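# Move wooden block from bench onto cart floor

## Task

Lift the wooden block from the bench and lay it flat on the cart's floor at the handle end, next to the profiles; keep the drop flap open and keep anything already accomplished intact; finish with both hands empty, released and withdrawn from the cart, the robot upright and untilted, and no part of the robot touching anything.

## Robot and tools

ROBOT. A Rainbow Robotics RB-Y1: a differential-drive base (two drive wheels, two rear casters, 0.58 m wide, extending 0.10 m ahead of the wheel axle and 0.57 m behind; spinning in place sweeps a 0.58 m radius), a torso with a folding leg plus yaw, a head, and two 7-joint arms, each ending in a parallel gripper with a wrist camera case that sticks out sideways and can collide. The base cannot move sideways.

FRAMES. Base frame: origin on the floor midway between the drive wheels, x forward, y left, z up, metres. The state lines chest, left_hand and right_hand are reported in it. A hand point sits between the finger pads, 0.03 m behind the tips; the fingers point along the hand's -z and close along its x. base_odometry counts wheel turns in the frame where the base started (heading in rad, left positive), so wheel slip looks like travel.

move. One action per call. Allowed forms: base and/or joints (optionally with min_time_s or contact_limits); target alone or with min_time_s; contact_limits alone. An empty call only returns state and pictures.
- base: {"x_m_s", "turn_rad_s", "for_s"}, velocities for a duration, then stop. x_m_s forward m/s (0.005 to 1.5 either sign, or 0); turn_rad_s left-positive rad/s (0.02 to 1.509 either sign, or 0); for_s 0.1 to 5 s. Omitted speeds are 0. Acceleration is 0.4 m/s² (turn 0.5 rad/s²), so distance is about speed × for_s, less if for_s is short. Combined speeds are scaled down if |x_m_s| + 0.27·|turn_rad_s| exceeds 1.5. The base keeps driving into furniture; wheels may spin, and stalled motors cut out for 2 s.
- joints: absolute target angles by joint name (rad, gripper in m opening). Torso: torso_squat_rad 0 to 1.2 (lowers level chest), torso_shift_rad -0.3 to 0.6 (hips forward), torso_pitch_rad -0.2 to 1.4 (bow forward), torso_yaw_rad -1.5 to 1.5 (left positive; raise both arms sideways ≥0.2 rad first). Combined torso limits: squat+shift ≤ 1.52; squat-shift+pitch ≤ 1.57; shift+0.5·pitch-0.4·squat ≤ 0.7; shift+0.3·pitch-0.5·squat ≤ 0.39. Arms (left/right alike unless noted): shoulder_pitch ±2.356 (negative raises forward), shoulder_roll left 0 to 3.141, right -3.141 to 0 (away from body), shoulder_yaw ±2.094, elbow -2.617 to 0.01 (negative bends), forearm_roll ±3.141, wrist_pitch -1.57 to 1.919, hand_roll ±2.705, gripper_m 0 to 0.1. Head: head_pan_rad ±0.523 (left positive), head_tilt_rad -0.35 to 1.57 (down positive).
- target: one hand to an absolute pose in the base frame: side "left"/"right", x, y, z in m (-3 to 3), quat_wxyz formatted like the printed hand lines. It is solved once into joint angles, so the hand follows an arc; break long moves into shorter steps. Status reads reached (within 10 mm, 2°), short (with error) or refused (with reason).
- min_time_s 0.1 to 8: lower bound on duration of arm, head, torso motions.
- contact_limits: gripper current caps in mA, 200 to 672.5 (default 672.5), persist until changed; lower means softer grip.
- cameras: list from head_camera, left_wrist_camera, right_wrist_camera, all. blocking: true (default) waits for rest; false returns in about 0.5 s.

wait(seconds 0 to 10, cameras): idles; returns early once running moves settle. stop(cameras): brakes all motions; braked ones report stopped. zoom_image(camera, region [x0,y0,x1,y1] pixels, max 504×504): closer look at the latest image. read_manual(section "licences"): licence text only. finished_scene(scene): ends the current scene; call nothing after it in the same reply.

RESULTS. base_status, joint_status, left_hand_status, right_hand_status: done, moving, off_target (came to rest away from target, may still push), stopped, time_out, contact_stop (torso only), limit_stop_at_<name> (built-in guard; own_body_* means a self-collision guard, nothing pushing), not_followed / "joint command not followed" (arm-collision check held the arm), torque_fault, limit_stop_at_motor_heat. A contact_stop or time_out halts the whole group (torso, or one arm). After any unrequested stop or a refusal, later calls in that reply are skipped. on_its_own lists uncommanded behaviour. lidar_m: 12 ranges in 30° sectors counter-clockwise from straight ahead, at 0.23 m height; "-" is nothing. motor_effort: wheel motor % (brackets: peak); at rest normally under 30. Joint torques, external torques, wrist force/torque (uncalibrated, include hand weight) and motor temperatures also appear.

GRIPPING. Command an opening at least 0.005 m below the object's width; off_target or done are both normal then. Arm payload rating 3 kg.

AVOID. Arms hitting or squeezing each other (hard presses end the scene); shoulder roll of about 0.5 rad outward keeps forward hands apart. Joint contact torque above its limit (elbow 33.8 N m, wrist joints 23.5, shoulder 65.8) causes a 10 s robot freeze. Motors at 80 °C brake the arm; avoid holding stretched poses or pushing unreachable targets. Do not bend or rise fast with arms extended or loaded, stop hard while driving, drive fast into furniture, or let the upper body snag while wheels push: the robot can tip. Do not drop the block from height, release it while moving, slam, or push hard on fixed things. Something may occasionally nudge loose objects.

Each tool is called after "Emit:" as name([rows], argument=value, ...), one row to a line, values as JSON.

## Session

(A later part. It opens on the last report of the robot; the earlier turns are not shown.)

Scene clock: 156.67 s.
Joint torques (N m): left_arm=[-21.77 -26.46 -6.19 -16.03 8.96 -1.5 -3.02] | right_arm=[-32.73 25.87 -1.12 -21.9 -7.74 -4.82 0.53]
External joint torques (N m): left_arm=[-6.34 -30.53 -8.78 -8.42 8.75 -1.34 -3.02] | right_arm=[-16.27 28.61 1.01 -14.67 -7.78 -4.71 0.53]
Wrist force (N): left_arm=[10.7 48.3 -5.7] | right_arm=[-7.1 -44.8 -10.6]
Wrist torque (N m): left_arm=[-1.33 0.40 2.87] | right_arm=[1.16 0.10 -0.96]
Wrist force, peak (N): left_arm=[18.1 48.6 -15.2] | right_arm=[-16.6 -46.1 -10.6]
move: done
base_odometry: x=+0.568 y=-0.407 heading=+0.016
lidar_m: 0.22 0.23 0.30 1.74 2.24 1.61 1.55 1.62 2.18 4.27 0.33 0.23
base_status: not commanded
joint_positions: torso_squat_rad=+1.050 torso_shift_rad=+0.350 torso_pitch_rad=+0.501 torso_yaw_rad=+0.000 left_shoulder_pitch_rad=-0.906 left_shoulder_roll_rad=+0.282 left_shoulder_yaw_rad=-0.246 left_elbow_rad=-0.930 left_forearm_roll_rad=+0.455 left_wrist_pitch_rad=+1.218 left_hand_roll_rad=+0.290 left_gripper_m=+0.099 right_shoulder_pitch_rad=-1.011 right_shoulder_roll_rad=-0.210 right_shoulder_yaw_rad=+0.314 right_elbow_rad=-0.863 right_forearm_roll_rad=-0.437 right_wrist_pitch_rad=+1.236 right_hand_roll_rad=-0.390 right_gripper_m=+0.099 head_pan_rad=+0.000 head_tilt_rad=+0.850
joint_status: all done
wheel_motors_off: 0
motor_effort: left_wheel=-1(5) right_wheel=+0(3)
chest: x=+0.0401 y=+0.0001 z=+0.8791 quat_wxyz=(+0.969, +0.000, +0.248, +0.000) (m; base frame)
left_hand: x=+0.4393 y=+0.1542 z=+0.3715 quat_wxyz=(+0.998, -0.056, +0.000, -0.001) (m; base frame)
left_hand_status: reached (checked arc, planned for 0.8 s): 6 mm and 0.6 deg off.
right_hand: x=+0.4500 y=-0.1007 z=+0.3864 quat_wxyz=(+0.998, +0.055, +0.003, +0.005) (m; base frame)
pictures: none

Emit:
move(target={"side":"right","x":0.438,"y":-0.094,"z":0.370,"quat_wxyz":[0.998,0.06,0,0.0075]}, min_time_s=0.8)

Emit:
move(target={"side":"left","x":0.428,"y":0.148,"z":0.355,"quat_wxyz":[0.998,-0.06,0,-0.004]}, min_time_s=0.8)

Emit:
move(target={"side":"right","x":0.427,"y":-0.094,"z":0.355,"quat_wxyz":[0.998,0.06,0,0.0075]}, min_time_s=0.8, cameras=["all"])

Scene clock: 159.47 s.
Joint torques (N m): left_arm=[-31.85 -21.96 2.76 -20.91 10.4 -6.68 1.85] | right_arm=[-19.33 33.79 5.37 -15.82 -7.98 -0.71 2.46]
External joint torques (N m): left_arm=[-16.49 -25.99 0.19 -13.32 10.19 -6.53 1.86] | right_arm=[-3.45 36.2 7.32 -8.75 -8.03 -0.59 2.46]
Wrist force (N): left_arm=[-12.6 47.2 -12.6] | right_arm=[14.8 -44.9 -6.7]
Wrist torque (N m): left_arm=[0.19 0.21 -1.99] | right_arm=[1.29 0.57 -2.45]
Wrist force, peak (N): left_arm=[-14.1 48.6 -13.9] | right_arm=[-3.5 -48.8 -6.9]
move: done
base_odometry: x=+0.568 y=-0.407 heading=+0.016
lidar_m: 0.21 0.22 0.32 1.73 2.24 1.62 1.54 1.61 2.18 4.26 0.32 0.23
base_status: not commanded
joint_positions: torso_squat_rad=+1.050 torso_shift_rad=+0.350 torso_pitch_rad=+0.500 torso_yaw_rad=+0.000 left_shoulder_pitch_rad=-0.904 left_shoulder_roll_rad=+0.281 left_shoulder_yaw_rad=-0.248 left_elbow_rad=-0.929 left_forearm_roll_rad=+0.454 left_wrist_pitch_rad=+1.220 left_hand_roll_rad=+0.289 left_gripper_m=+0.099 right_shoulder_pitch_rad=-0.985 right_shoulder_roll_rad=-0.197 right_shoulder_yaw_rad=+0.323 right_elbow_rad=-0.832 right_forearm_roll_rad=-0.425 right_wrist_pitch_rad=+1.175 right_hand_roll_rad=-0.386 right_gripper_m=+0.099 head_pan_rad=+0.000 head_tilt_rad=+0.850
joint_status: all done
wheel_motors_off: 0
motor_effort: left_wheel=-1(2) right_wheel=-1(4)
chest: x=+0.0400 y=+0.0001 z=+0.8792 quat_wxyz=(+0.969, +0.000, +0.248, +0.000) (m; base frame)
left_hand: x=+0.4369 y=+0.1542 z=+0.3702 quat_wxyz=(+0.998, -0.055, +0.003, -0.002) (m; base frame)
right_hand: x=+0.4394 y=-0.1010 z=+0.3695 quat_wxyz=(+0.998, +0.055, -0.001, +0.004) (m; base frame)
right_hand_status: reached (checked arc, planned for 0.8 s): 7 mm and 0.7 deg off.
pictures: none

Scene clock: 160.60 s.
Joint torques (N m): left_arm=[-20.52 -26.37 -5.73 -15.43 8.32 -1.85 -2.86] | right_arm=[-29.28 27.56 2.2 -21.03 -7.01 -4.35 1.83]
External joint torques (N m): left_arm=[-5.57 -30.17 -8.09 -8.03 8.11 -1.69 -2.86] | right_arm=[-13.46 29.93 4.14 -13.97 -7.05 -4.24 1.83]
Wrist force (N): left_arm=[8.1 46.4 -6.7] | right_arm=[-4.7 -43.8 -10.7]
Wrist torque (N m): left_arm=[-1.20 0.30 2.80] | right_arm=[1.13 0.17 -1.76]
Wrist force, peak (N): left_arm=[-1.3 52.6 18.1] | right_arm=[12.2 -47.2 -7.2]
move: done
base_odometry: x=+0.568 y=-0.407 heading=+0.016
lidar_m: 0.22 0.23 0.31 1.73 2.26 1.61 1.54 1.61 2.20 4.28 0.32 0.23
base_status: not commanded
joint_positions: torso_squat_rad=+1.050 torso_shift_rad=+0.350 torso_pitch_rad=+0.500 torso_yaw_rad=+0.000 left_shoulder_pitch_rad=-0.891 left_shoulder_roll_rad=+0.266 left_shoulder_yaw_rad=-0.252 left_elbow_rad=-0.881 left_forearm_roll_rad=+0.448 left_wrist_pitch_rad=+1.158 left_hand_roll_rad=+0.277 left_gripper_m=+0.099 right_shoulder_pitch_rad=-0.983 right_shoulder_roll_rad=-0.195 right_shoulder_yaw_rad=+0.324 right_elbow_rad=-0.831 right_forearm_roll_rad=-0.425 right_wrist_pitch_rad=+1.176 right_hand_roll_rad=-0.385 right_gripper_m=+0.099 head_pan_rad=+0.000 head_tilt_rad=+0.850
joint_status: all done
wheel_motors_off: 0
motor_effort: left_wheel=-1(2) right_wheel=-2(4)
chest: x=+0.0399 y=+0.0000 z=+0.8792 quat_wxyz=(+0.969, +0.000, +0.248, +0.000) (m; base frame)
left_hand: x=+0.4283 y=+0.1542 z=+0.3546 quat_wxyz=(+0.998, -0.056, +0.000, -0.001) (m; base frame)
left_hand_status: reached (checked arc, planned for 0.8 s): 6 mm and 0.6 deg off.
right_hand: x=+0.4370 y=-0.1008 z=+0.3683 quat_wxyz=(+0.998, +0.055, +0.002, +0.004) (m; base frame)
pictures: none

Scene clock: 161.73 s.
Joint torques (N m): left_arm=[-31.24 -22.17 2.96 -20.93 10.01 -6.4 2.03] | right_arm=[-18.51 34.57 5.54 -15.81 -7.94 -0.58 2.43]
External joint torques (N m): left_arm=[-16.36 -25.92 0.61 -13.56 9.8 -6.26 2.03] | right_arm=[-3.12 36.69 7.31 -8.93 -7.98 -0.46 2.43]
Wrist force (N): left_arm=[-13.1 47.7 -12.7] | right_arm=[15.7 -45.0 -8.0]
Wrist torque (N m): left_arm=[-0.26 0.02 -2.17] | right_arm=[1.25 0.67 -2.46]
Wrist force, peak (N): left_arm=[-14.2 48.4 -14.2] | right_arm=[16.3 -45.3 -7.4]
move: done
base_odometry: x=+0.568 y=-0.407 heading=+0.016
lidar_m: 0.20 0.23 0.33 1.73 2.26 1.62 1.54 1.62 2.18 4.26 0.32 0.23
base_status: not commanded
joint_positions: torso_squat_rad=+1.050 torso_shift_rad=+0.350 torso_pitch_rad=+0.500 torso_yaw_rad=+0.000 left_shoulder_pitch_rad=-0.889 left_shoulder_roll_rad=+0.265 left_shoulder_yaw_rad=-0.255 left_elbow_rad=-0.879 left_forearm_roll_rad=+0.447 left_wrist_pitch_rad=+1.159 left_hand_roll_rad=+0.276 left_gripper_m=+0.099 right_shoulder_pitch_rad=-0.968 right_shoulder_roll_rad=-0.183 right_shoulder_yaw_rad=+0.330 right_elbow_rad=-0.792 right_forearm_roll_rad=-0.417 right_wrist_pitch_rad=+1.122 right_hand_roll_rad=-0.379 right_gripper_m=+0.099 head_pan_rad=+0.000 head_tilt_rad=+0.850
joint_status: all done
wheel_motors_off: 0
motor_effort: left_wheel=-1(2) right_wheel=-2(3)
chest: x=+0.0399 y=+0.0000 z=+0.8792 quat_wxyz=(+0.969, +0.000, +0.248, +0.000) (m; base frame)
left_hand: x=+0.4257 y=+0.1543 z=+0.3531 quat_wxyz=(+0.998, -0.055, +0.003, -0.002) (m; base frame)
right_hand: x=+0.4283 y=-0.1012 z=+0.3543 quat_wxyz=(+0.998, +0.055, -0.001, +0.004) (m; base frame)
right_hand_status: reached (checked arc, planned for 0.8 s): 7 mm and 0.7 deg off.
pictures: head_camera, left_wrist_camera, right_wrist_camera
camera_calibration:
head_camera: T_world_to_cam=[[-0.0201811, -0.999502, -0.0242775, 0.0275975], [-0.961478, 0.02606, -0.273645, 0.486555], [0.274141, 0.0178198, -0.961524, 0.906572], [0, 0, 0, 1]] pos_world=[0.21984, -0.00125083, 1.0055]
left_wrist_camera: T_world_to_cam=[[0.999646, 0.020755, -0.0166708, -0.423374], [0.0265137, -0.832431, 0.553494, -0.0492699], [-0.0023895, -0.55374, -0.832686, 0.452966], [0, 0, 0, 1]] pos_world=[0.425613, 0.218599, 0.397391]
right_wrist_camera: T_world_to_cam=[[-0.998915, -0.0347297, -0.0310361, 0.434123], [-0.0463994, 0.800092, 0.59808, -0.0839871], [0.0040606, 0.598871, -0.800835, 0.414727], [0, 0, 0, 1]] pos_world=[0.428071, -0.166094, 0.395833]

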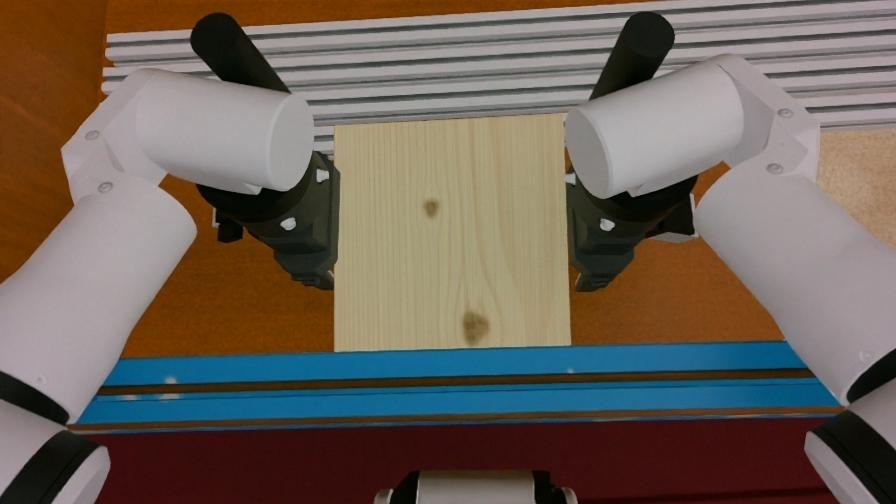

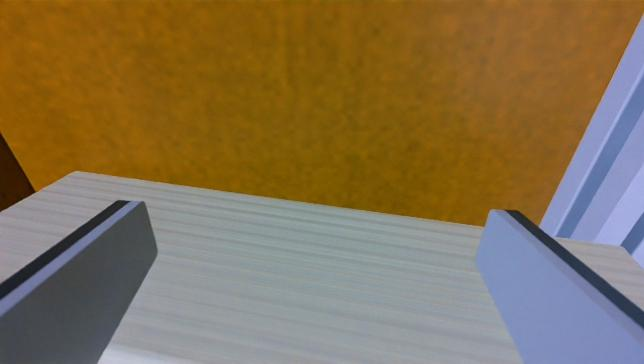

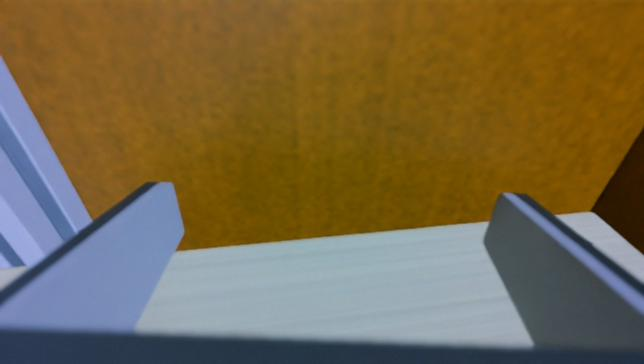

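Emit:
move(target={"side":"left","x":0.433,"y":0.148,"z":0.337,"quat_wxyz":[0.998,-0.06,0,-0.004]}, min_time_s=0.8)

Emit:
move(target={"side":"right","x":0.434,"y":-0.094,"z":0.337,"quat_wxyz":[0.998,0.06,0,0.0075]}, min_time_s=0.8, cameras=["all"])

Scene clock: 168.13 s.
Joint torques (N m): left_arm=[-27.78 -25.19 4.23 -18.2 10.16 -8.13 2.91] | right_arm=[-18.77 32.11 4.33 -15.91 -8.1 -0.46 2.05]
External joint torques (N m): left_arm=[-12.22 -29.03 2.39 -11.38 9.97 -7.98 2.91] | right_arm=[-3.36 34.21 6.1 -9.03 -8.15 -0.34 2.05]
Wrist force (N): left_arm=[-18.6 51.5 17.0] | right_arm=[14.8 -47.1 -7.6]
Wrist torque (N m): left_arm=[-1.35 1.22 -2.93] | right_arm=[1.31 0.61 -2.53]
Wrist force, peak (N): left_arm=[-27.7 62.4 11.7] | right_arm=[21.5 -59.2 -5.4]
move: done
base_odometry: x=+0.568 y=-0.407 heading=+0.016
lidar_m: 0.21 0.23 0.32 1.73 2.24 1.61 1.53 1.61 2.19 4.26 0.33 0.23
base_status: not commanded
joint_positions: torso_squat_rad=+1.050 torso_shift_rad=+0.350 torso_pitch_rad=+0.500 torso_yaw_rad=+0.000 left_shoulder_pitch_rad=-0.966 left_shoulder_roll_rad=+0.236 left_shoulder_yaw_rad=-0.240 left_elbow_rad=-0.674 left_forearm_roll_rad=+0.459 left_wrist_pitch_rad=+1.041 left_hand_roll_rad=+0.219 left_gripper_m=+0.099 right_shoulder_pitch_rad=-0.968 right_shoulder_roll_rad=-0.182 right_shoulder_yaw_rad=+0.331 right_elbow_rad=-0.792 right_forearm_roll_rad=-0.417 right_wrist_pitch_rad=+1.122 right_hand_roll_rad=-0.378 right_gripper_m=+0.099 head_pan_rad=+0.000 head_tilt_rad=+0.850
joint_status: all done
wheel_motors_off: 0
motor_effort: left_wheel=+1(3) right_wheel=-2(3)
chest: x=+0.0396 y=+0.0000 z=+0.8793 quat_wxyz=(+0.969, +0.000, +0.247, +0.000) (m; base frame)
left_hand: x=+0.4309 y=+0.1547 z=+0.3366 quat_wxyz=(+0.999, -0.054, -0.001, -0.002) (m; base frame)
left_hand_status: reached (checked arc, planned for 0.8 s): 7 mm and 0.7 deg off.
right_hand: x=+0.4282 y=-0.1008 z=+0.3546 quat_wxyz=(+0.998, +0.055, -0.001, +0.005) (m; base frame)
pictures: none

Scene clock: 169.27 s.
Joint torques (N m): left_arm=[-23.71 -25.49 -0.14 -15.71 8.19 -2.81 -1.06] | right_arm=[-29.44 31.69 -2.36 -20.52 -7.39 -3.54 0.87]
External joint torques (N m): left_arm=[-8.11 -29.35 -1.99 -8.88 7.99 -2.66 -1.06] | right_arm=[-13.07 34.03 -1.3 -14.53 -7.44 -3.43 0.87]
Wrist force (N): left_arm=[2.4 46.9 -2.0] | right_arm=[-2.8 -49.9 -7.7]
Wrist torque (N m): left_arm=[-1.06 0.27 1.48] | right_arm=[1.36 0.22 -0.98]
Wrist force, peak (N): left_arm=[-16.9 61.9 18.4] | right_arm=[-3.1 -65.8 -2.1]
move: done
base_odometry: x=+0.568 y=-0.407 heading=+0.016
lidar_m: 0.22 0.23 0.32 1.73 2.24 1.61 1.54 1.62 2.18 4.28 0.32 0.23
base_status: not commanded
joint_positions: torso_squat_rad=+1.050 torso_shift_rad=+0.350 torso_pitch_rad=+0.500 torso_yaw_rad=+0.000 left_shoulder_pitch_rad=-0.967 left_shoulder_roll_rad=+0.236 left_shoulder_yaw_rad=-0.239 left_elbow_rad=-0.675 left_forearm_roll_rad=+0.459 left_wrist_pitch_rad=+1.040 left_hand_roll_rad=+0.220 left_gripper_m=+0.099 right_shoulder_pitch_rad=-1.093 right_shoulder_roll_rad=-0.135 right_shoulder_yaw_rad=+0.299 right_elbow_rad=-0.479 right_forearm_roll_rad=-0.450 right_wrist_pitch_rad=+0.957 right_hand_roll_rad=-0.292 right_gripper_m=+0.099 head_pan_rad=+0.000 head_tilt_rad=+0.850
joint_status: all done
wheel_motors_off: 0
motor_effort: left_wheel=+1(3) right_wheel=+2(4)
chest: x=+0.0398 y=+0.0000 z=+0.8792 quat_wxyz=(+0.969, +0.000, +0.247, +0.000) (m; base frame)
left_hand: x=+0.4320 y=+0.1541 z=+0.3369 quat_wxyz=(+0.998, -0.055, -0.002, -0.002) (m; base frame)
right_hand: x=+0.4327 y=-0.1018 z=+0.3353 quat_wxyz=(+0.999, +0.055, +0.000, +0.004) (m; base frame)
right_hand_status: reached (checked arc, planned for 0.8 s): 8 mm and 0.7 deg off.
pictures: head_camera, left_wrist_camera, right_wrist_camera
camera_calibration:
head_camera: T_world_to_cam=[[-0.0202674, -0.999499, -0.0243114, 0.0275493], [-0.961363, 0.0261597, -0.274038, 0.486761], [0.274536, 0.0178181, -0.961412, 0.906523], [0, 0, 0, 1]] pos_world=[0.219639, -0.00135053, 1.0056]
left_wrist_camera: T_world_to_cam=[[0.999713, 0.022922, -0.00691736, -0.433568], [0.0229124, -0.832032, 0.554255, -0.0393591], [0.00694918, -0.554254, -0.832318, 0.435371], [0, 0, 0, 1]] pos_world=[0.43132, 0.218497, 0.381183]
right_wrist_camera: T_world_to_cam=[[-0.998925, -0.0347726, -0.0306469, 0.43776], [-0.0461975, 0.800604, 0.59741, -0.0717466], [0.00376255, 0.598184, -0.80135, 0.400145], [0, 0, 0, 1]] pos_world=[0.432469, -0.166698, 0.376934]

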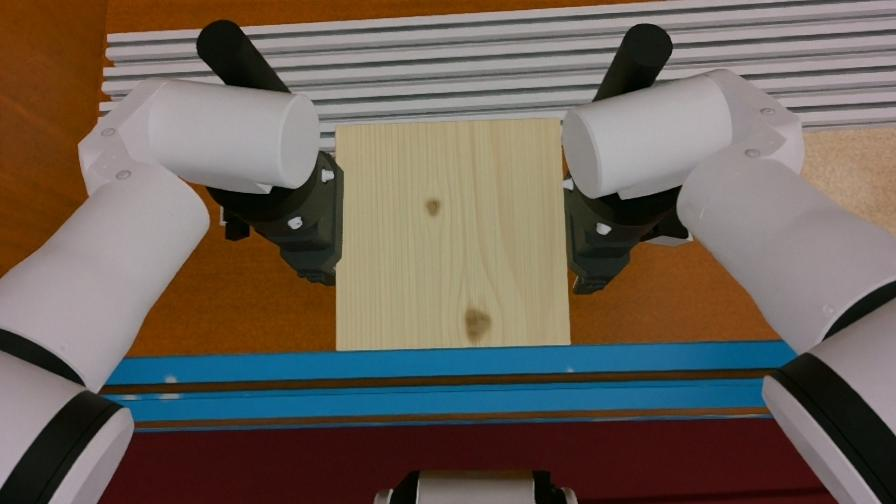

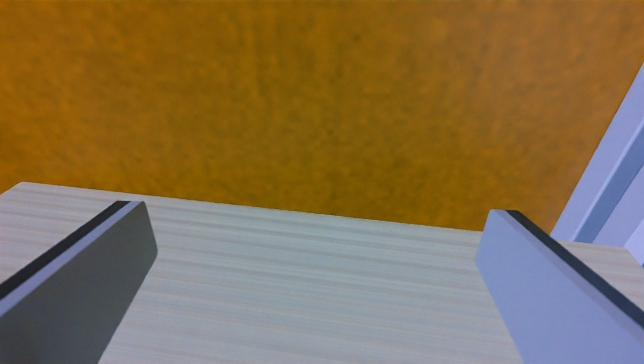

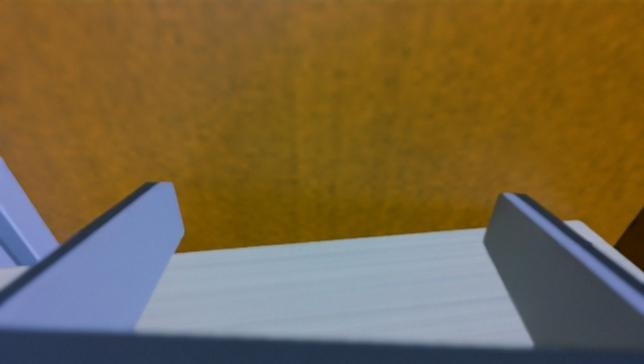

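Emit:
move(joints={"torso_squat_rad":1.085}, min_time_s=1.5)

Emit:
move(joints={"torso_squat_rad":1.11}, min_time_s=1.5, cameras=["all"])

Scene clock: 172.57 s.
Joint torques (N m): left_arm=[-7.44 -30.93 -3.32 -4.55 9.37 -1.83 1.61] | right_arm=[-23.44 38.81 -0.26 -17.43 -8.15 -0.72 1.44]
External joint torques (N m): left_arm=[8.53 -34.93 -5.22 2.39 9.18 -1.63 1.61] | right_arm=[-6.76 41.29 0.83 -11.36 -8.2 -0.58 1.44]
Wrist force (N): left_arm=[-9.8 49.1 61.6] | right_arm=[12.6 -52.8 -7.1]
Wrist torque (N m): left_arm=[-2.17 -2.97 -1.74] | right_arm=[1.46 0.43 -1.99]
Wrist force, peak (N): left_arm=[-42.1 52.5 141.6] | right_arm=[7.2 -58.4 29.3]
move: contact_stop
base_odometry: x=+0.568 y=-0.407 heading=+0.016
lidar_m: 0.21 0.23 0.32 1.73 2.24 1.61 1.54 1.62 2.18 4.27 0.32 0.23
base_status: not commanded
joint_positions: torso_squat_rad=+1.079 torso_shift_rad=+0.345 torso_pitch_rad=+0.487 torso_yaw_rad=+0.001 left_shoulder_pitch_rad=-0.971 left_shoulder_roll_rad=+0.237 left_shoulder_yaw_rad=-0.238 left_elbow_rad=-0.678 left_forearm_roll_rad=+0.459 left_wrist_pitch_rad=+1.040 left_hand_roll_rad=+0.219 left_gripper_m=+0.099 right_shoulder_pitch_rad=-1.094 right_shoulder_roll_rad=-0.137 right_shoulder_yaw_rad=+0.299 right_elbow_rad=-0.480 right_forearm_roll_rad=-0.449 right_wrist_pitch_rad=+0.956 right_hand_roll_rad=-0.293 right_gripper_m=+0.099 head_pan_rad=+0.000 head_tilt_rad=+0.850
joint_status: torso_squat_rad contact_stop (moved +0.029 of +0.035)
wheel_motors_off: 0
motor_effort: left_wheel=+2(17) right_wheel=-2(11)
chest: x=+0.0287 y=-0.0001 z=+0.8652 quat_wxyz=(+0.970, +0.000, +0.241, +0.000) (m; base frame)
left_hand: x=+0.4313 y=+0.1544 z=+0.3303 quat_wxyz=(+0.998, -0.055, -0.012, -0.002) (m; base frame)
right_hand: x=+0.4304 y=-0.1017 z=+0.3271 quat_wxyz=(+0.998, +0.055, -0.008, +0.005) (m; base frame)
pictures: none

not run: a stop that you did not command came earlier in this reply.

Emit:
move(joints={"torso_squat_rad":1.06,"torso_shift_rad":0.35,"torso_pitch_rad":0.5}, min_time_s=1.0, cameras=["all"])

Emit:
zoom_image(camera="head_camera", region=[180, 60, 660, 370])

Scene clock: 177.57 s.
Joint torques (N m): left_arm=[-15.56 -28.51 -2.32 -9.5 9.41 -0.75 0.93] | right_arm=[-28.36 35.55 -0.37 -19.89 -8.08 -2.26 1.5]
External joint torques (N m): left_arm=[0.1 -32.4 -4.17 -2.65 9.22 -0.59 0.93] | right_arm=[-11.96 37.9 0.69 -13.9 -8.12 -2.16 1.49]
Wrist force (N): left_arm=[-6.7 48.5 24.6] | right_arm=[1.8 -50.0 -11.3]
Wrist torque (N m): left_arm=[-1.88 -3.18 -0.63] | right_arm=[1.31 -0.03 -1.38]
Wrist force, peak (N): left_arm=[-11.6 48.9 62.0] | right_arm=[12.5 -53.8 -7.0]
move: done
base_odometry: x=+0.568 y=-0.407 heading=+0.016
lidar_m: 0.22 0.23 0.31 1.72 2.25 1.61 1.55 1.62 2.19 4.28 0.33 0.24
base_status: not commanded
joint_positions: torso_squat_rad=+1.060 torso_shift_rad=+0.350 torso_pitch_rad=+0.499 torso_yaw_rad=+0.001 left_shoulder_pitch_rad=-0.969 left_shoulder_roll_rad=+0.236 left_shoulder_yaw_rad=-0.238 left_elbow_rad=-0.676 left_forearm_roll_rad=+0.459 left_wrist_pitch_rad=+1.039 left_hand_roll_rad=+0.219 left_gripper_m=+0.099 right_shoulder_pitch_rad=-1.093 right_shoulder_roll_rad=-0.136 right_shoulder_yaw_rad=+0.299 right_elbow_rad=-0.479 right_forearm_roll_rad=-0.449 right_wrist_pitch_rad=+0.957 right_hand_roll_rad=-0.293 right_gripper_m=+0.099 head_pan_rad=+0.000 head_tilt_rad=+0.850
joint_status: all done
wheel_motors_off: 0
motor_effort: left_wheel=+3(3) right_wheel=-3(4)
chest: x=+0.0374 y=-0.0001 z=+0.8736 quat_wxyz=(+0.969, +0.000, +0.247, +0.000) (m; base frame)
left_hand: x=+0.4318 y=+0.1546 z=+0.3328 quat_wxyz=(+0.998, -0.055, -0.005, -0.002) (m; base frame)
right_hand: x=+0.4314 y=-0.1016 z=+0.3300 quat_wxyz=(+0.998, +0.055, -0.001, +0.004) (m; base frame)
pictures: head_camera, left_wrist_camera, right_wrist_camera
camera_calibration:
head_camera: T_world_to_cam=[[-0.0193431, -0.9995, -0.0250121, 0.0278625], [-0.961207, 0.0254751, -0.274651, 0.483524], [0.275151, 0.0187292, -0.961219, 0.901566], [0, 0, 0, 1]] pos_world=[0.217239, -0.00135486, 1.0001]
left_wrist_camera: T_world_to_cam=[[0.999737, 0.0228598, -0.00202998, -0.435148], [0.0201535, -0.832173, 0.55415, -0.0354296], [0.0109785, -0.554045, -0.832414, 0.430349], [0, 0, 0, 1]] pos_world=[0.431023, 0.218897, 0.376979]
right_wrist_camera: T_world_to_cam=[[-0.998872, -0.0347424, -0.0323783, 0.436735], [-0.0472105, 0.800397, 0.597609, -0.0683991], [0.00515312, 0.598463, -0.801134, 0.395205], [0, 0, 0, 1]] pos_world=[0.430977, -0.166596, 0.371629]

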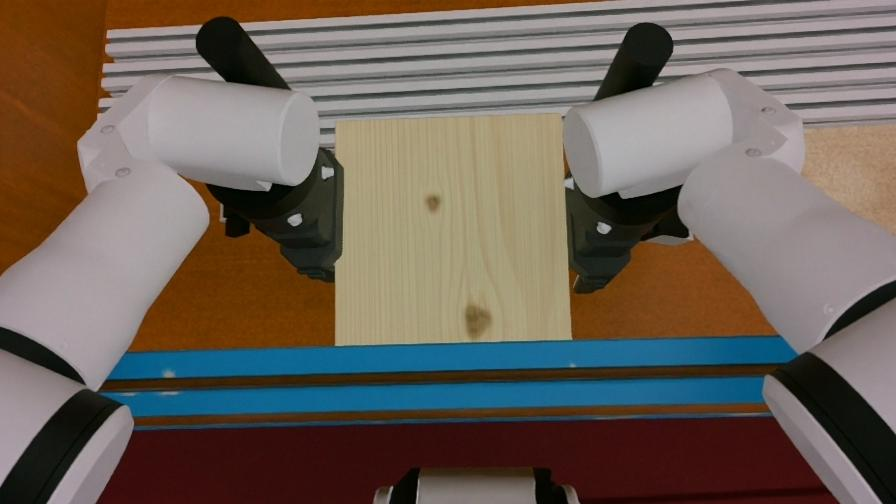

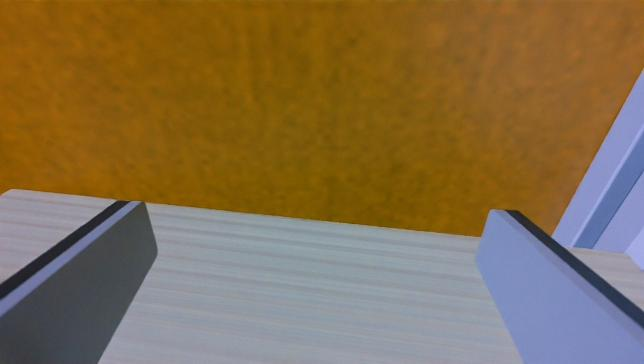

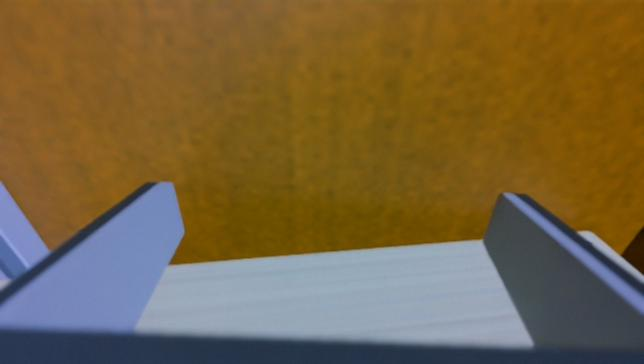

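Scaled by 1.050 from the camera's 896x504 image, which has a finer 1280x720 frame.

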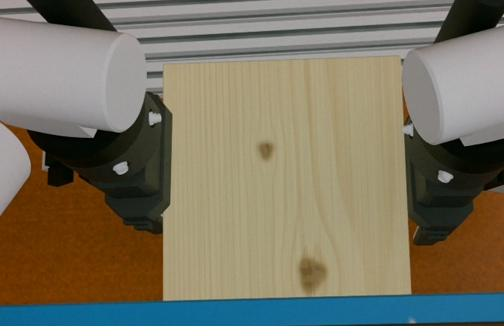

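Emit:
move(target={"side":"right","x":0.431,"y":-0.094,"z":0.318,"quat_wxyz":[0.998,0.06,0,0.0075]}, min_time_s=1.0, cameras=["all"])

Scene clock: 182.43 s.
Joint torques (N m): left_arm=[-14.91 -28.45 -0.63 -10.89 10.21 -0.35 0.19] | right_arm=[-28.49 31.74 -4.4 -19.34 -6.7 -4.42 0.38]
External joint torques (N m): left_arm=[0.76 -32.34 -2.48 -4.03 10.02 -0.19 0.19] | right_arm=[-11.86 34.12 -3.87 -14.1 -6.74 -4.26 0.37]
Wrist force (N): left_arm=[6.7 46.5 14.3] | right_arm=[-9.3 -51.8 11.6]
Wrist torque (N m): left_arm=[-0.28 -1.32 0.14] | right_arm=[1.97 0.01 -0.52]
Wrist force, peak (N): left_arm=[6.9 54.7 23.8] | right_arm=[-16.0 -65.5 13.7]
move: done
base_odometry: x=+0.568 y=-0.407 heading=+0.016
lidar_m: 0.20 0.22 0.31 1.73 2.24 1.61 1.54 1.62 2.19 4.27 0.32 0.23
base_status: not commanded
joint_positions: torso_squat_rad=+1.060 torso_shift_rad=+0.350 torso_pitch_rad=+0.499 torso_yaw_rad=+0.001 left_shoulder_pitch_rad=-0.969 left_shoulder_roll_rad=+0.236 left_shoulder_yaw_rad=-0.239 left_elbow_rad=-0.676 left_forearm_roll_rad=+0.459 left_wrist_pitch_rad=+1.039 left_hand_roll_rad=+0.219 left_gripper_m=+0.099 right_shoulder_pitch_rad=-1.166 right_shoulder_roll_rad=-0.100 right_shoulder_yaw_rad=+0.273 right_elbow_rad=-0.264 right_forearm_roll_rad=-0.475 right_wrist_pitch_rad=+0.800 right_hand_roll_rad=-0.227 right_gripper_m=+0.099 head_pan_rad=+0.000 head_tilt_rad=+0.850
joint_status: all done
wheel_motors_off: 0
motor_effort: left_wheel=+1(3) right_wheel=-1(5)
chest: x=+0.0372 y=+0.0000 z=+0.8737 quat_wxyz=(+0.969, +0.000, +0.247, +0.000) (m; base frame)
left_hand: x=+0.4319 y=+0.1545 z=+0.3329 quat_wxyz=(+0.998, -0.055, -0.005, -0.002) (m; base frame)
right_hand: x=+0.4298 y=-0.1018 z=+0.3174 quat_wxyz=(+0.998, +0.057, -0.016, +0.004) (m; base frame)
right_hand_status: reached (checked arc, as near as the solve gets, planned for 1.0 s): 8 mm and 1.9 deg off.
pictures: head_camera, left_wrist_camera, right_wrist_camera
camera_calibration:
head_camera: T_world_to_cam=[[-0.0195047, -0.999503, -0.0247573, 0.0277428], [-0.961063, 0.0255697, -0.275144, 0.483749], [0.27564, 0.0184267, -0.961084, 0.901597], [0, 0, 0, 1]] pos_world=[0.216938, -0.00125382, 1.0003]
left_wrist_camera: T_world_to_cam=[[0.999744, 0.0225603, -0.00157826, -0.435256], [0.0196563, -0.832305, 0.55397, -0.0352283], [0.0111841, -0.553859, -0.832535, 0.430432], [0, 0, 0, 1]] pos_world=[0.431023, 0.218897, 0.377178]
right_wrist_camera: T_world_to_cam=[[-0.997566, -0.0320123, -0.0619437, 0.443937], [-0.0628394, 0.797735, 0.599725, -0.0550631], [0.0302161, 0.602158, -0.797805, 0.373664], [0, 0, 0, 1]] pos_world=[0.428105, -0.166867, 0.358633]

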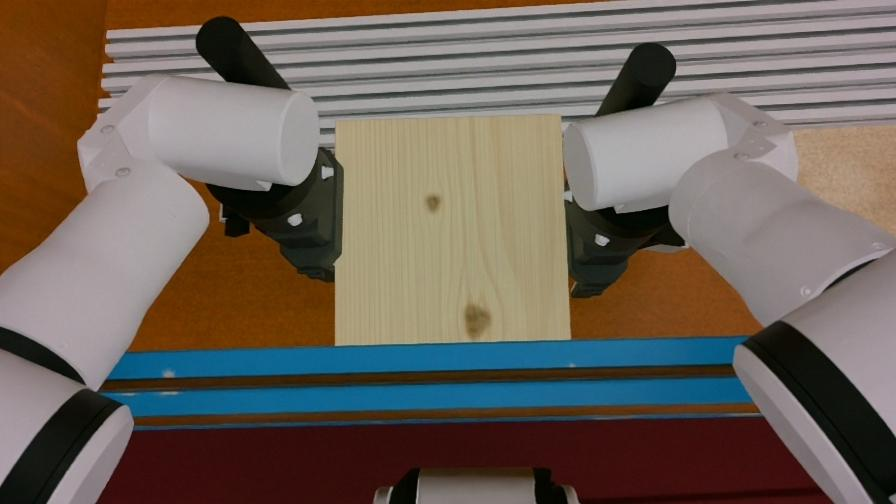

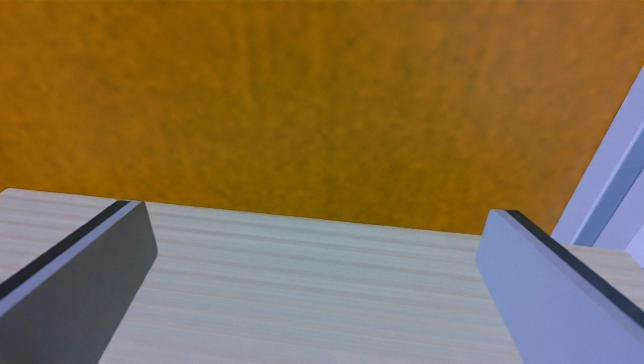

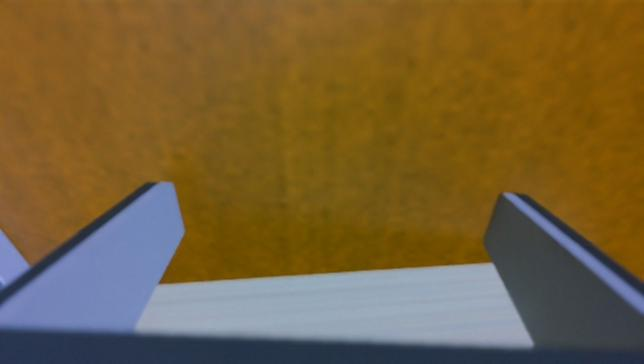

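Emit:
move(target={"side":"right","x":0.430,"y":-0.0985,"z":0.319,"quat_wxyz":[0.998,0.06,-0.012,0.0075]}, min_time_s=1.0)

Emit:
move(target={"side":"right","x":0.430,"y":-0.102,"z":0.319,"quat_wxyz":[0.998,0.06,-0.012,0.0075]}, min_time_s=1.5)

Emit:
move(target={"side":"right","x":0.430,"y":-0.106,"z":0.319,"quat_wxyz":[0.998,0.06,-0.012,0.0075]}, min_time_s=2, cameras=["all"])

Scene clock: 187.27 s.
Joint torques (N m): left_arm=[-15.26 -27.63 -0.72 -10.41 8.87 -0.17 0.27] | right_arm=[-27.6 21.47 -3.76 -15.87 -4.71 -0.93 1.53]
External joint torques (N m): left_arm=[0.41 -31.51 -2.58 -3.55 8.68 -0.01 0.28] | right_arm=[-10.96 23.94 -3.23 -10.64 -4.75 -0.79 1.52]
Wrist force (N): left_arm=[-1.0 44.7 20.1] | right_arm=[0.9 -34.7 -8.3]
Wrist torque (N m): left_arm=[-1.33 -2.36 0.10] | right_arm=[0.91 0.08 -1.48]
Wrist force, peak (N): left_arm=[6.3 48.5 13.6] | right_arm=[-9.7 -52.3 11.6]
move: done
base_odometry: x=+0.568 y=-0.407 heading=+0.016
lidar_m: 0.21 0.23 0.31 1.73 2.25 1.62 1.55 1.61 2.17 4.26 0.33 0.22
base_status: not commanded
joint_positions: torso_squat_rad=+1.060 torso_shift_rad=+0.350 torso_pitch_rad=+0.499 torso_yaw_rad=+0.001 left_shoulder_pitch_rad=-0.969 left_shoulder_roll_rad=+0.236 left_shoulder_yaw_rad=-0.239 left_elbow_rad=-0.676 left_forearm_roll_rad=+0.459 left_wrist_pitch_rad=+1.039 left_hand_roll_rad=+0.219 left_gripper_m=+0.099 right_shoulder_pitch_rad=-1.167 right_shoulder_roll_rad=-0.104 right_shoulder_yaw_rad=+0.271 right_elbow_rad=-0.264 right_forearm_roll_rad=-0.479 right_wrist_pitch_rad=+0.810 right_hand_roll_rad=-0.218 right_gripper_m=+0.099 head_pan_rad=+0.000 head_tilt_rad=+0.850
joint_status: all done
wheel_motors_off: 0
motor_effort: left_wheel=+1(2) right_wheel=-1(3)
chest: x=+0.0373 y=+0.0000 z=+0.8737 quat_wxyz=(+0.969, +0.000, +0.247, +0.001) (m; base frame)
left_hand: x=+0.4318 y=+0.1545 z=+0.3329 quat_wxyz=(+0.998, -0.055, -0.005, -0.002) (m; base frame)
right_hand: x=+0.4290 y=-0.1038 z=+0.3177 quat_wxyz=(+0.998, +0.057, -0.012, +0.006) (m; base frame)
right_hand_status: reached (checked arc, planned for 1.0 s): 6 mm and 0.5 deg off.
pictures: none

Scene clock: 189.10 s.
Joint torques (N m): left_arm=[-15.08 -23.97 -1.2 -10.03 7.49 0.03 -0.94] | right_arm=[-23.59 14.21 -3.52 -14.66 -3.65 -1.42 0.93]
External joint torques (N m): left_arm=[0.59 -27.83 -3.05 -3.16 7.3 0.2 -0.94] | right_arm=[-6.95 16.77 -2.97 -9.42 -3.68 -1.29 0.93]
Wrist force (N): left_arm=[4.1 37.2 14.6] | right_arm=[-3.9 -26.4 -5.2]
Wrist torque (N m): left_arm=[-0.70 -1.57 1.33] | right_arm=[0.72 -0.15 -1.13]
Wrist force, peak (N): left_arm=[-1.0 45.3 21.0] | right_arm=[1.1 -35.2 -8.4]
move: done
base_odometry: x=+0.568 y=-0.407 heading=+0.016
lidar_m: 0.22 0.23 0.32 1.74 2.23 1.61 1.53 1.62 2.19 4.27 0.33 0.23
base_status: not commanded
joint_positions: torso_squat_rad=+1.060 torso_shift_rad=+0.350 torso_pitch_rad=+0.499 torso_yaw_rad=+0.001 left_shoulder_pitch_rad=-0.969 left_shoulder_roll_rad=+0.235 left_shoulder_yaw_rad=-0.239 left_elbow_rad=-0.676 left_forearm_roll_rad=+0.460 left_wrist_pitch_rad=+1.039 left_hand_roll_rad=+0.219 left_gripper_m=+0.099 right_shoulder_pitch_rad=-1.165 right_shoulder_roll_rad=-0.109 right_shoulder_yaw_rad=+0.269 right_elbow_rad=-0.268 right_forearm_roll_rad=-0.484 right_wrist_pitch_rad=+0.816 right_hand_roll_rad=-0.210 right_gripper_m=+0.099 head_pan_rad=+0.000 head_tilt_rad=+0.850
joint_status: all done
wheel_motors_off: 0
motor_effort: left_wheel=+1(2) right_wheel=-1(3)
chest: x=+0.0373 y=+0.0000 z=+0.8736 quat_wxyz=(+0.969, +0.000, +0.247, +0.001) (m; base frame)
left_hand: x=+0.4316 y=+0.1537 z=+0.3328 quat_wxyz=(+0.998, -0.056, -0.005, -0.002) (m; base frame)
right_hand: x=+0.4293 y=-0.1059 z=+0.3179 quat_wxyz=(+0.998, +0.057, -0.011, +0.006) (m; base frame)
right_hand_status: reached (checked arc, planned for 1.5 s): 4 mm and 0.4 deg off.
pictures: none

Scene clock: 191.43 s.
Joint torques (N m): left_arm=[-13.99 -19.26 -1.4 -9.16 6.31 0.44 -1.37] | right_arm=[-22.02 7.06 -3.35 -12.59 -2.55 -1.62 0.81]
External joint torques (N m): left_arm=[1.68 -23.08 -3.25 -2.29 6.12 0.6 -1.37] | right_arm=[-5.42 9.71 -2.77 -7.33 -2.59 -1.5 0.81]
Wrist force (N): left_arm=[8.1 29.1 6.3] | right_arm=[-6.9 -17.6 -3.8]
Wrist torque (N m): left_arm=[0.28 -0.85 1.62] | right_arm=[0.56 -0.31 -0.75]
Wrist force, peak (N): left_arm=[4.3 37.8 13.7] | right_arm=[-3.7 -26.4 -5.2]
move: done
base_odometry: x=+0.568 y=-0.407 heading=+0.016
lidar_m: 0.22 0.23 0.31 1.74 2.25 1.62 1.55 1.61 2.19 4.25 0.32 0.23
base_status: not commanded
joint_positions: torso_squat_rad=+1.060 torso_shift_rad=+0.350 torso_pitch_rad=+0.499 torso_yaw_rad=+0.001 left_shoulder_pitch_rad=-0.970 left_shoulder_roll_rad=+0.234 left_shoulder_yaw_rad=-0.239 left_elbow_rad=-0.676 left_forearm_roll_rad=+0.460 left_wrist_pitch_rad=+1.039 left_hand_roll_rad=+0.220 left_gripper_m=+0.099 right_shoulder_pitch_rad=-1.158 right_shoulder_roll_rad=-0.116 right_shoulder_yaw_rad=+0.267 right_elbow_rad=-0.281 right_forearm_roll_rad=-0.487 right_wrist_pitch_rad=+0.825 right_hand_roll_rad=-0.203 right_gripper_m=+0.099 head_pan_rad=+0.000 head_tilt_rad=+0.850
joint_status: all done
wheel_motors_off: 0
motor_effort: left_wheel=+1(2) right_wheel=+0(3)
chest: x=+0.0374 y=+0.0000 z=+0.8736 quat_wxyz=(+0.969, +0.000, +0.247, +0.001) (m; base frame)
left_hand: x=+0.4316 y=+0.1528 z=+0.3328 quat_wxyz=(+0.998, -0.056, -0.005, -0.002) (m; base frame)
right_hand: x=+0.4293 y=-0.1084 z=+0.3180 quat_wxyz=(+0.998, +0.058, -0.009, +0.007) (m; base frame)
right_hand_status: reached (checked arc, planned for 2.0 s): 3 mm and 0.4 deg off.
pictures: head_camera, left_wrist_camera, right_wrist_camera
camera_calibration:
head_camera: T_world_to_cam=[[-0.01927, -0.999504, -0.0248905, 0.0278255], [-0.961181, 0.0253732, -0.27475, 0.483546], [0.275246, 0.0186299, -0.961193, 0.901642], [0, 0, 0, 1]] pos_world=[0.217139, -0.00125492, 1.0002]
left_wrist_camera: T_world_to_cam=[[0.999742, 0.0226026, -0.0022849, -0.434759], [0.0200509, -0.830622, 0.556475, -0.0379566], [0.0106799, -0.556377, -0.830861, 0.429379], [0, 0, 0, 1]] pos_world=[0.430822, 0.217196, 0.376883]
right_wrist_camera: T_world_to_cam=[[-0.99808, -0.0382772, -0.0486978, 0.438574], [-0.0599075, 0.796306, 0.60192, -0.052298], [0.0157385, 0.603682, -0.79707, 0.384328], [0, 0, 0, 1]] pos_world=[0.42855, -0.17358, 0.359173]

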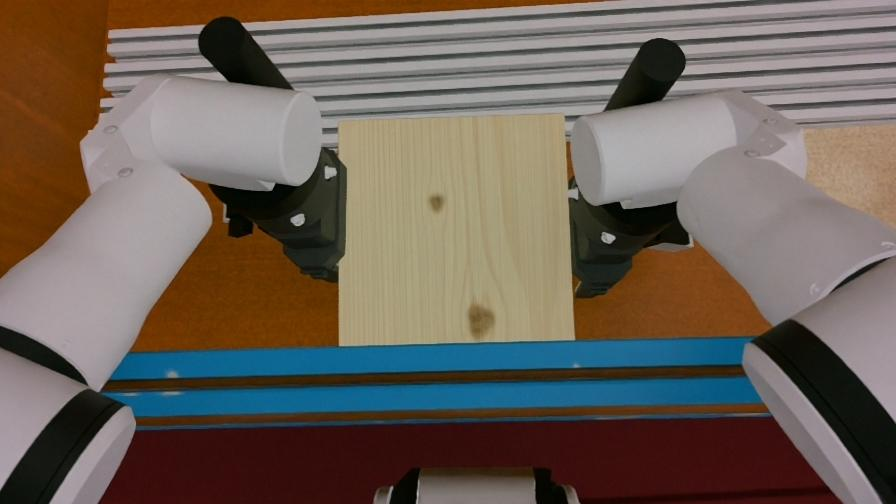

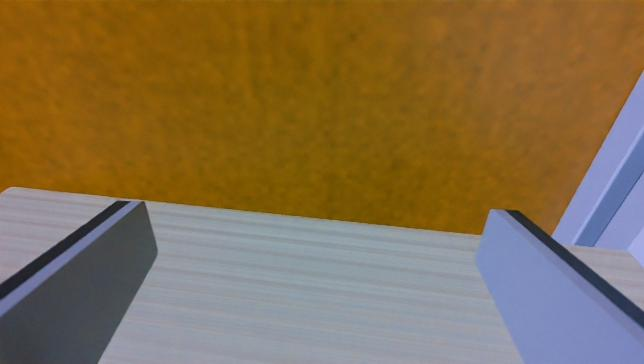

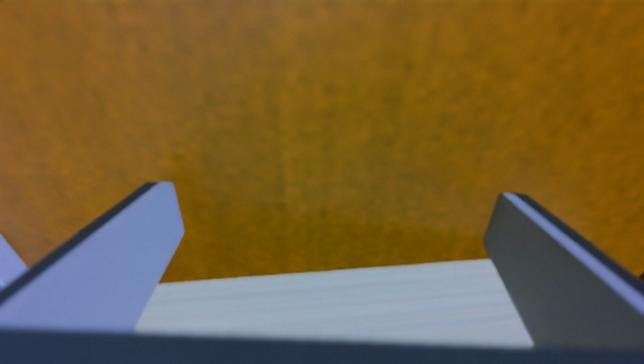

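Emit:
move(target={"side":"right","x":0.430,"y":-0.111,"z":0.319,"quat_wxyz":[0.998,0.06,-0.01,0.0075]}, min_time_s=2.5)

Emit:
move(target={"side":"right","x":0.430,"y":-0.118,"z":0.319,"quat_wxyz":[0.998,0.06,-0.01,0.0075]}, min_time_s=3, cameras=["all"])

Scene clock: 195.60 s.
Joint torques (N m): left_arm=[-13.61 -12.49 -1.11 -7.82 4.43 0.71 -1.3] | right_arm=[-19.15 0.94 -2.73 -9.71 -1.42 -0.81 0.41]
External joint torques (N m): left_arm=[2.06 -16.27 -2.95 -0.94 4.23 0.87 -1.3] | right_arm=[-2.6 3.74 -2.1 -4.4 -1.45 -0.69 0.41]
Wrist force (N): left_arm=[7.9 18.7 2.1] | right_arm=[-3.1 -7.8 -6.6]
Wrist torque (N m): left_arm=[0.24 -0.62 1.09] | right_arm=[0.09 -0.02 -0.49]
Wrist force, peak (N): left_arm=[7.9 29.5 6.7] | right_arm=[-6.8 -17.7 -3.5]
move: done
base_odometry: x=+0.568 y=-0.407 heading=+0.016
lidar_m: 0.21 0.23 0.32 1.73 2.26 1.60 1.54 1.62 2.18 4.27 0.33 0.23
base_status: not commanded
joint_positions: torso_squat_rad=+1.060 torso_shift_rad=+0.350 torso_pitch_rad=+0.499 torso_yaw_rad=+0.001 left_shoulder_pitch_rad=-0.970 left_shoulder_roll_rad=+0.232 left_shoulder_yaw_rad=-0.239 left_elbow_rad=-0.677 left_forearm_roll_rad=+0.460 left_wrist_pitch_rad=+1.039 left_hand_roll_rad=+0.220 left_gripper_m=+0.099 right_shoulder_pitch_rad=-1.149 right_shoulder_roll_rad=-0.125 right_shoulder_yaw_rad=+0.264 right_elbow_rad=-0.298 right_forearm_roll_rad=-0.492 right_wrist_pitch_rad=+0.838 right_hand_roll_rad=-0.195 right_gripper_m=+0.099 head_pan_rad=+0.000 head_tilt_rad=+0.850
joint_status: all done
wheel_motors_off: 0
motor_effort: left_wheel=+1(2) right_wheel=-1(3)
chest: x=+0.0375 y=+0.0000 z=+0.8736 quat_wxyz=(+0.969, +0.000, +0.247, +0.001) (m; base frame)
left_hand: x=+0.4315 y=+0.1514 z=+0.3328 quat_wxyz=(+0.998, -0.057, -0.005, -0.002) (m; base frame)
right_hand: x=+0.4296 y=-0.1120 z=+0.3182 quat_wxyz=(+0.998, +0.059, -0.007, +0.007) (m; base frame)
right_hand_status: reached (checked arc, planned for 2.5 s): 1 mm and 0.3 deg off.
pictures: none

Scene clock: 198.93 s.
Joint torques (N m): left_arm=[-13.06 -6.74 -0.29 -6.93 2.86 0.76 -0.9] | right_arm=[-15.31 -4.63 -2.64 -6.29 -0.43 0.19 0.31]
External joint torques (N m): left_arm=[2.6 -10.48 -2.13 -0.05 2.66 0.93 -0.9] | right_arm=[1.15 -1.63 -1.91 -0.89 -0.46 0.3 0.31]
Wrist force (N): left_arm=[5.9 11.8 -0.6] | right_arm=[-0.4 1.0 -5.0]
Wrist torque (N m): left_arm=[-0.02 -0.32 0.69] | right_arm=[-0.16 0.04 -0.20]
Wrist force, peak (N): left_arm=[7.8 19.8 2.5] | right_arm=[-3.1 -7.3 -7.9]
move: done
base_odometry: x=+0.568 y=-0.407 heading=+0.016
lidar_m: 0.21 0.23 0.31 1.72 2.23 1.62 1.54 1.61 2.19 4.26 0.32 0.23
base_status: not commanded
joint_positions: torso_squat_rad=+1.060 torso_shift_rad=+0.350 torso_pitch_rad=+0.499 torso_yaw_rad=+0.001 left_shoulder_pitch_rad=-0.970 left_shoulder_roll_rad=+0.231 left_shoulder_yaw_rad=-0.239 left_elbow_rad=-0.677 left_forearm_roll_rad=+0.461 left_wrist_pitch_rad=+1.039 left_hand_roll_rad=+0.219 left_gripper_m=+0.099 right_shoulder_pitch_rad=-1.132 right_shoulder_roll_rad=-0.140 right_shoulder_yaw_rad=+0.263 right_elbow_rad=-0.332 right_forearm_roll_rad=-0.495 right_wrist_pitch_rad=+0.857 right_hand_roll_rad=-0.187 right_gripper_m=+0.099 head_pan_rad=+0.000 head_tilt_rad=+0.850
joint_status: all done
wheel_motors_off: 0
motor_effort: left_wheel=+2(3) right_wheel=-1(4)
chest: x=+0.0375 y=+0.0000 z=+0.8736 quat_wxyz=(+0.969, +0.000, +0.247, +0.001) (m; base frame)
left_hand: x=+0.4312 y=+0.1503 z=+0.3328 quat_wxyz=(+0.998, -0.058, -0.004, -0.002) (m; base frame)
right_hand: x=+0.4302 y=-0.1176 z=+0.3187 quat_wxyz=(+0.998, +0.060, -0.006, +0.008) (m; base frame)
right_hand_status: reached (checked arc, planned for 3.0 s): 0 mm and 0.5 deg off.
pictures: head_camera, left_wrist_camera, right_wrist_camera
camera_calibration:
head_camera: T_world_to_cam=[[-0.0192788, -0.999504, -0.0248856, 0.0278238], [-0.961241, 0.0253762, -0.274539, 0.483514], [0.275035, 0.0186282, -0.961254, 0.901597], [0, 0, 0, 1]] pos_world=[0.217339, -0.0012549, 1.0001]
left_wrist_camera: T_world_to_cam=[[0.99977, 0.0212538, -0.00290215, -0.433896], [0.0192385, -0.828564, 0.559563, -0.040953], [0.00948822, -0.55949, -0.828783, 0.428256], [0, 0, 0, 1]] pos_world=[0.43052, 0.214895, 0.376588]
right_wrist_camera: T_world_to_cam=[[-0.998247, -0.0412641, -0.0424326, 0.436882], [-0.0585379, 0.794283, 0.604722, -0.0470121], [0.00875014, 0.606146, -0.795306, 0.393213], [0, 0, 0, 1]] pos_world=[0.429923, -0.182976, 0.359692]

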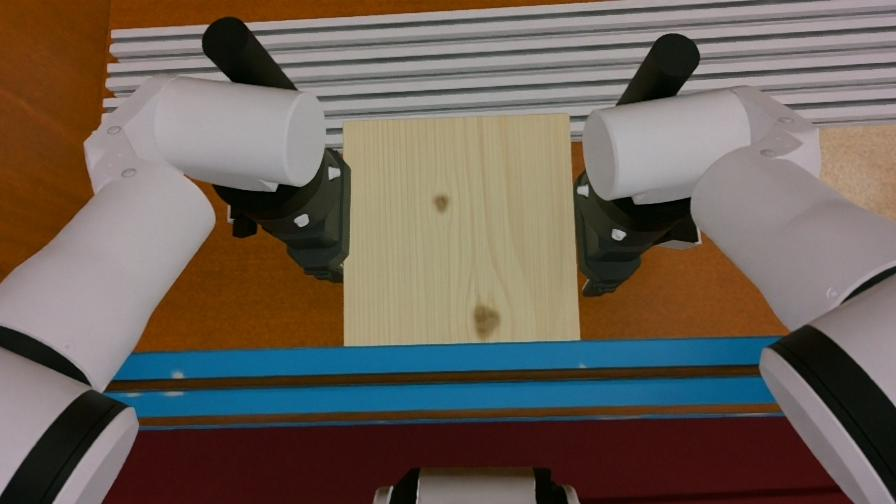

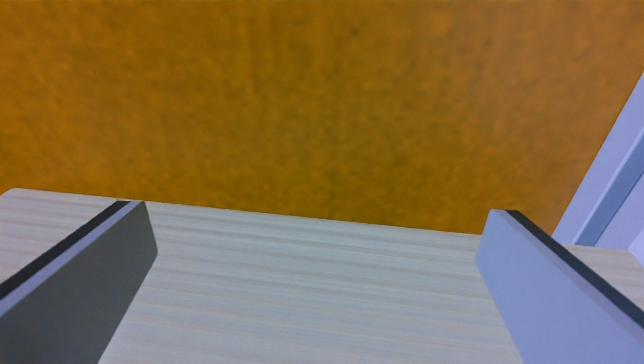

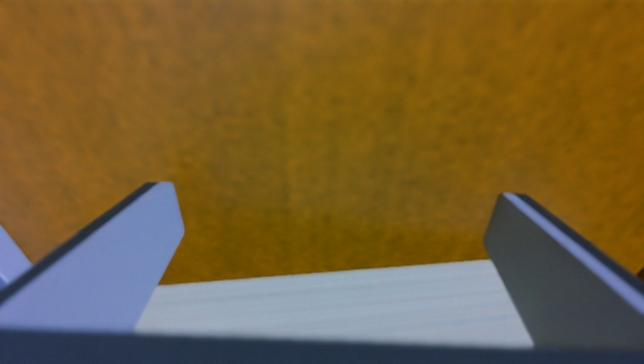

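Emit:
move(target={"side":"left","x":0.43,"y":0.175,"z":0.336,"quat_wxyz":[0.998,-0.06,0,0]}, min_time_s=1)

Emit:
move(target={"side":"right","x":0.43,"y":-0.16,"z":0.335,"quat_wxyz":[0.998,0.06,0,0]}, min_time_s=1, cameras=["all"])

Scene clock: 201.80 s.
Joint torques (N m): left_arm=[-13.31 4.18 3.89 -7.39 0.53 -0.07 -0.34] | right_arm=[-15.19 -4.26 -2.66 -6.14 -0.38 0.18 0.21]
External joint torques (N m): left_arm=[1.99 -0.6 1.78 -0.49 0.31 0.07 -0.34] | right_arm=[1.26 -1.26 -1.93 -0.75 -0.4 0.29 0.21]
Wrist force (N): left_arm=[1.1 1.6 -7.6] | right_arm=[-0.2 0.5 -5.3]
Wrist torque (N m): left_arm=[-0.31 0.22 0.14] | right_arm=[-0.10 0.09 -0.20]
Wrist force, peak (N): left_arm=[5.8 12.5 -1.5] | right_arm=[-0.6 1.1 -5.6]
move: done
base_odometry: x=+0.568 y=-0.407 heading=+0.016
lidar_m: 0.22 0.23 0.33 1.73 2.24 1.61 1.55 1.61 2.18 4.25 0.33 0.23
base_status: not commanded
joint_positions: torso_squat_rad=+1.060 torso_shift_rad=+0.350 torso_pitch_rad=+0.500 torso_yaw_rad=+0.001 left_shoulder_pitch_rad=-0.936 left_shoulder_roll_rad=+0.278 left_shoulder_yaw_rad=-0.217 left_elbow_rad=-0.728 left_forearm_roll_rad=+0.493 left_wrist_pitch_rad=+1.074 left_hand_roll_rad=+0.178 left_gripper_m=+0.099 right_shoulder_pitch_rad=-1.132 right_shoulder_roll_rad=-0.140 right_shoulder_yaw_rad=+0.263 right_elbow_rad=-0.332 right_forearm_roll_rad=-0.496 right_wrist_pitch_rad=+0.857 right_hand_roll_rad=-0.187 right_gripper_m=+0.099 head_pan_rad=+0.000 head_tilt_rad=+0.850
joint_status: all done
wheel_motors_off: 0
motor_effort: left_wheel=+1(3) right_wheel=-2(3)
chest: x=+0.0376 y=+0.0000 z=+0.8735 quat_wxyz=(+0.969, +0.000, +0.247, +0.000) (m; base frame)
left_hand: x=+0.4301 y=+0.1748 z=+0.3359 quat_wxyz=(+0.998, -0.060, +0.000, +0.000) (m; base frame)
left_hand_status: reached (checked arc, planned for 1.0 s): 0 mm and 0.0 deg off.
right_hand: x=+0.4302 y=-0.1178 z=+0.3186 quat_wxyz=(+0.998, +0.059, -0.006, +0.008) (m; base frame)
pictures: none

Scene clock: 203.13 s.
Joint torques (N m): left_arm=[-13.76 3.73 4.07 -7.02 0.51 0.07 -0.24] | right_arm=[-15.05 -4.77 -3.4 -7.13 -0.19 -0.05 -0.21]
External joint torques (N m): left_arm=[1.54 -1.04 1.95 -0.12 0.29 0.21 -0.24] | right_arm=[0.08 -0.24 -1.58 -0.77 -0.2 0.02 -0.21]
Wrist force (N): left_arm=[1.3 1.8 -7.7] | right_arm=[-1.0 1.2 -5.6]
Wrist torque (N m): left_arm=[-0.30 0.24 0.15] | right_arm=[-0.17 0.00 0.01]
Wrist force, peak (N): left_arm=[1.3 0.8 -8.4] | right_arm=[-1.0 1.2 -5.6]
move: done
base_odometry: x=+0.568 y=-0.407 heading=+0.016
lidar_m: 0.22 0.22 0.31 1.72 2.24 1.62 1.54 1.61 2.20 4.26 0.31 0.23
base_status: not commanded
joint_positions: torso_squat_rad=+1.060 torso_shift_rad=+0.350 torso_pitch_rad=+0.500 torso_yaw_rad=+0.001 left_shoulder_pitch_rad=-0.936 left_shoulder_roll_rad=+0.278 left_shoulder_yaw_rad=-0.217 left_elbow_rad=-0.728 left_forearm_roll_rad=+0.493 left_wrist_pitch_rad=+1.074 left_hand_roll_rad=+0.178 left_gripper_m=+0.099 right_shoulder_pitch_rad=-0.958 right_shoulder_roll_rad=-0.260 right_shoulder_yaw_rad=+0.247 right_elbow_rad=-0.703 right_forearm_roll_rad=-0.497 right_wrist_pitch_rad=+1.068 right_hand_roll_rad=-0.209 right_gripper_m=+0.099 head_pan_rad=+0.000 head_tilt_rad=+0.850
joint_status: all done
wheel_motors_off: 0
motor_effort: left_wheel=+1(2) right_wheel=+0(2)
chest: x=+0.0376 y=+0.0000 z=+0.8735 quat_wxyz=(+0.969, +0.000, +0.247, +0.000) (m; base frame)
left_hand: x=+0.4301 y=+0.1748 z=+0.3359 quat_wxyz=(+0.998, -0.060, +0.000, +0.000) (m; base frame)
right_hand: x=+0.4296 y=-0.1596 z=+0.3354 quat_wxyz=(+0.998, +0.061, +0.004, +0.001) (m; base frame)
right_hand_status: reached (checked arc, planned for 1.0 s): 1 mm and 0.5 deg off.
pictures: head_camera, left_wrist_camera, right_wrist_camera
camera_calibration:
head_camera: T_world_to_cam=[[-0.0194321, -0.999506, -0.024711, 0.0276829], [-0.961325, 0.0254699, -0.274237, 0.483299], [0.274731, 0.0184263, -0.961345, 0.901632], [0, 0, 0, 1]] pos_world=[0.217439, -0.00125412, 1]
left_wrist_camera: T_world_to_cam=[[0.999606, 0.0251616, -0.0124036, -0.430773], [0.0277806, -0.826455, 0.562317, -0.027325], [0.00389778, -0.562441, -0.826829, 0.446862], [0, 0, 0, 1]] pos_world=[0.429621, 0.23959, 0.379501]
right_wrist_camera: T_world_to_cam=[[-0.999395, -0.0272493, -0.0216064, 0.430962], [-0.0347712, 0.793118, 0.608075, -0.0354026], [0.000566836, 0.608458, -0.793586, 0.435264], [0, 0, 0, 1]] pos_world=[0.429224, -0.225018, 0.376258]

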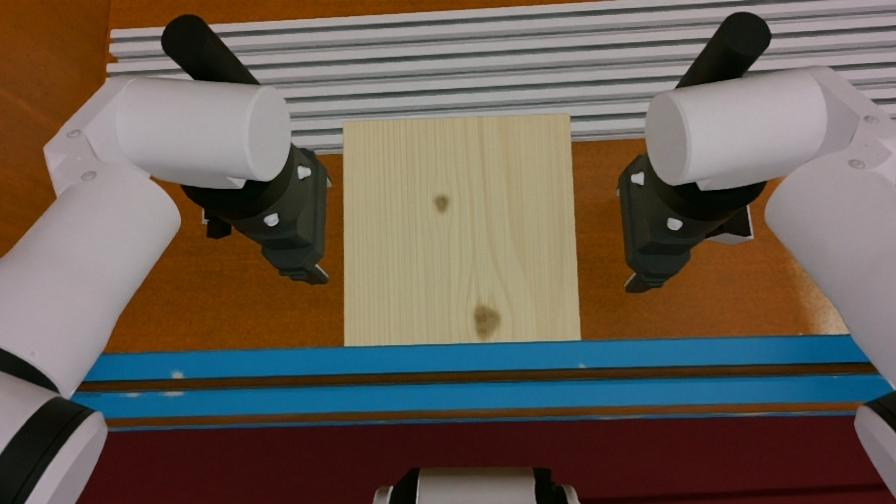

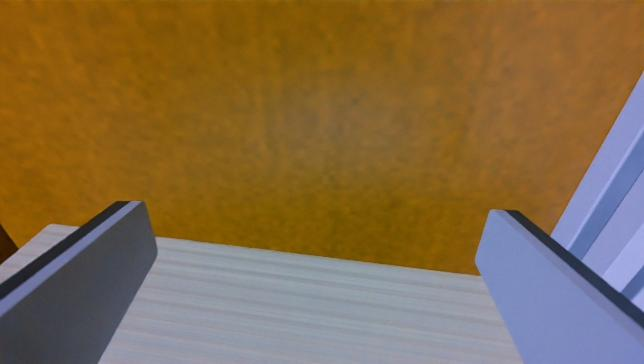

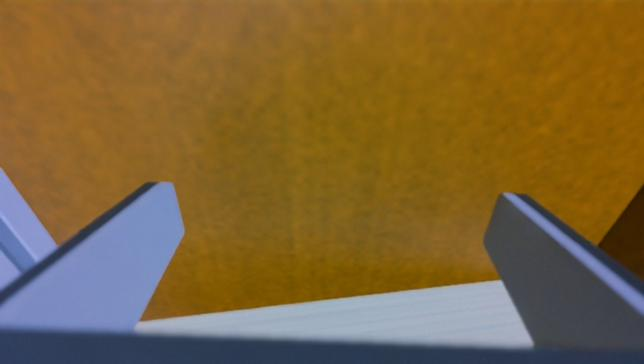

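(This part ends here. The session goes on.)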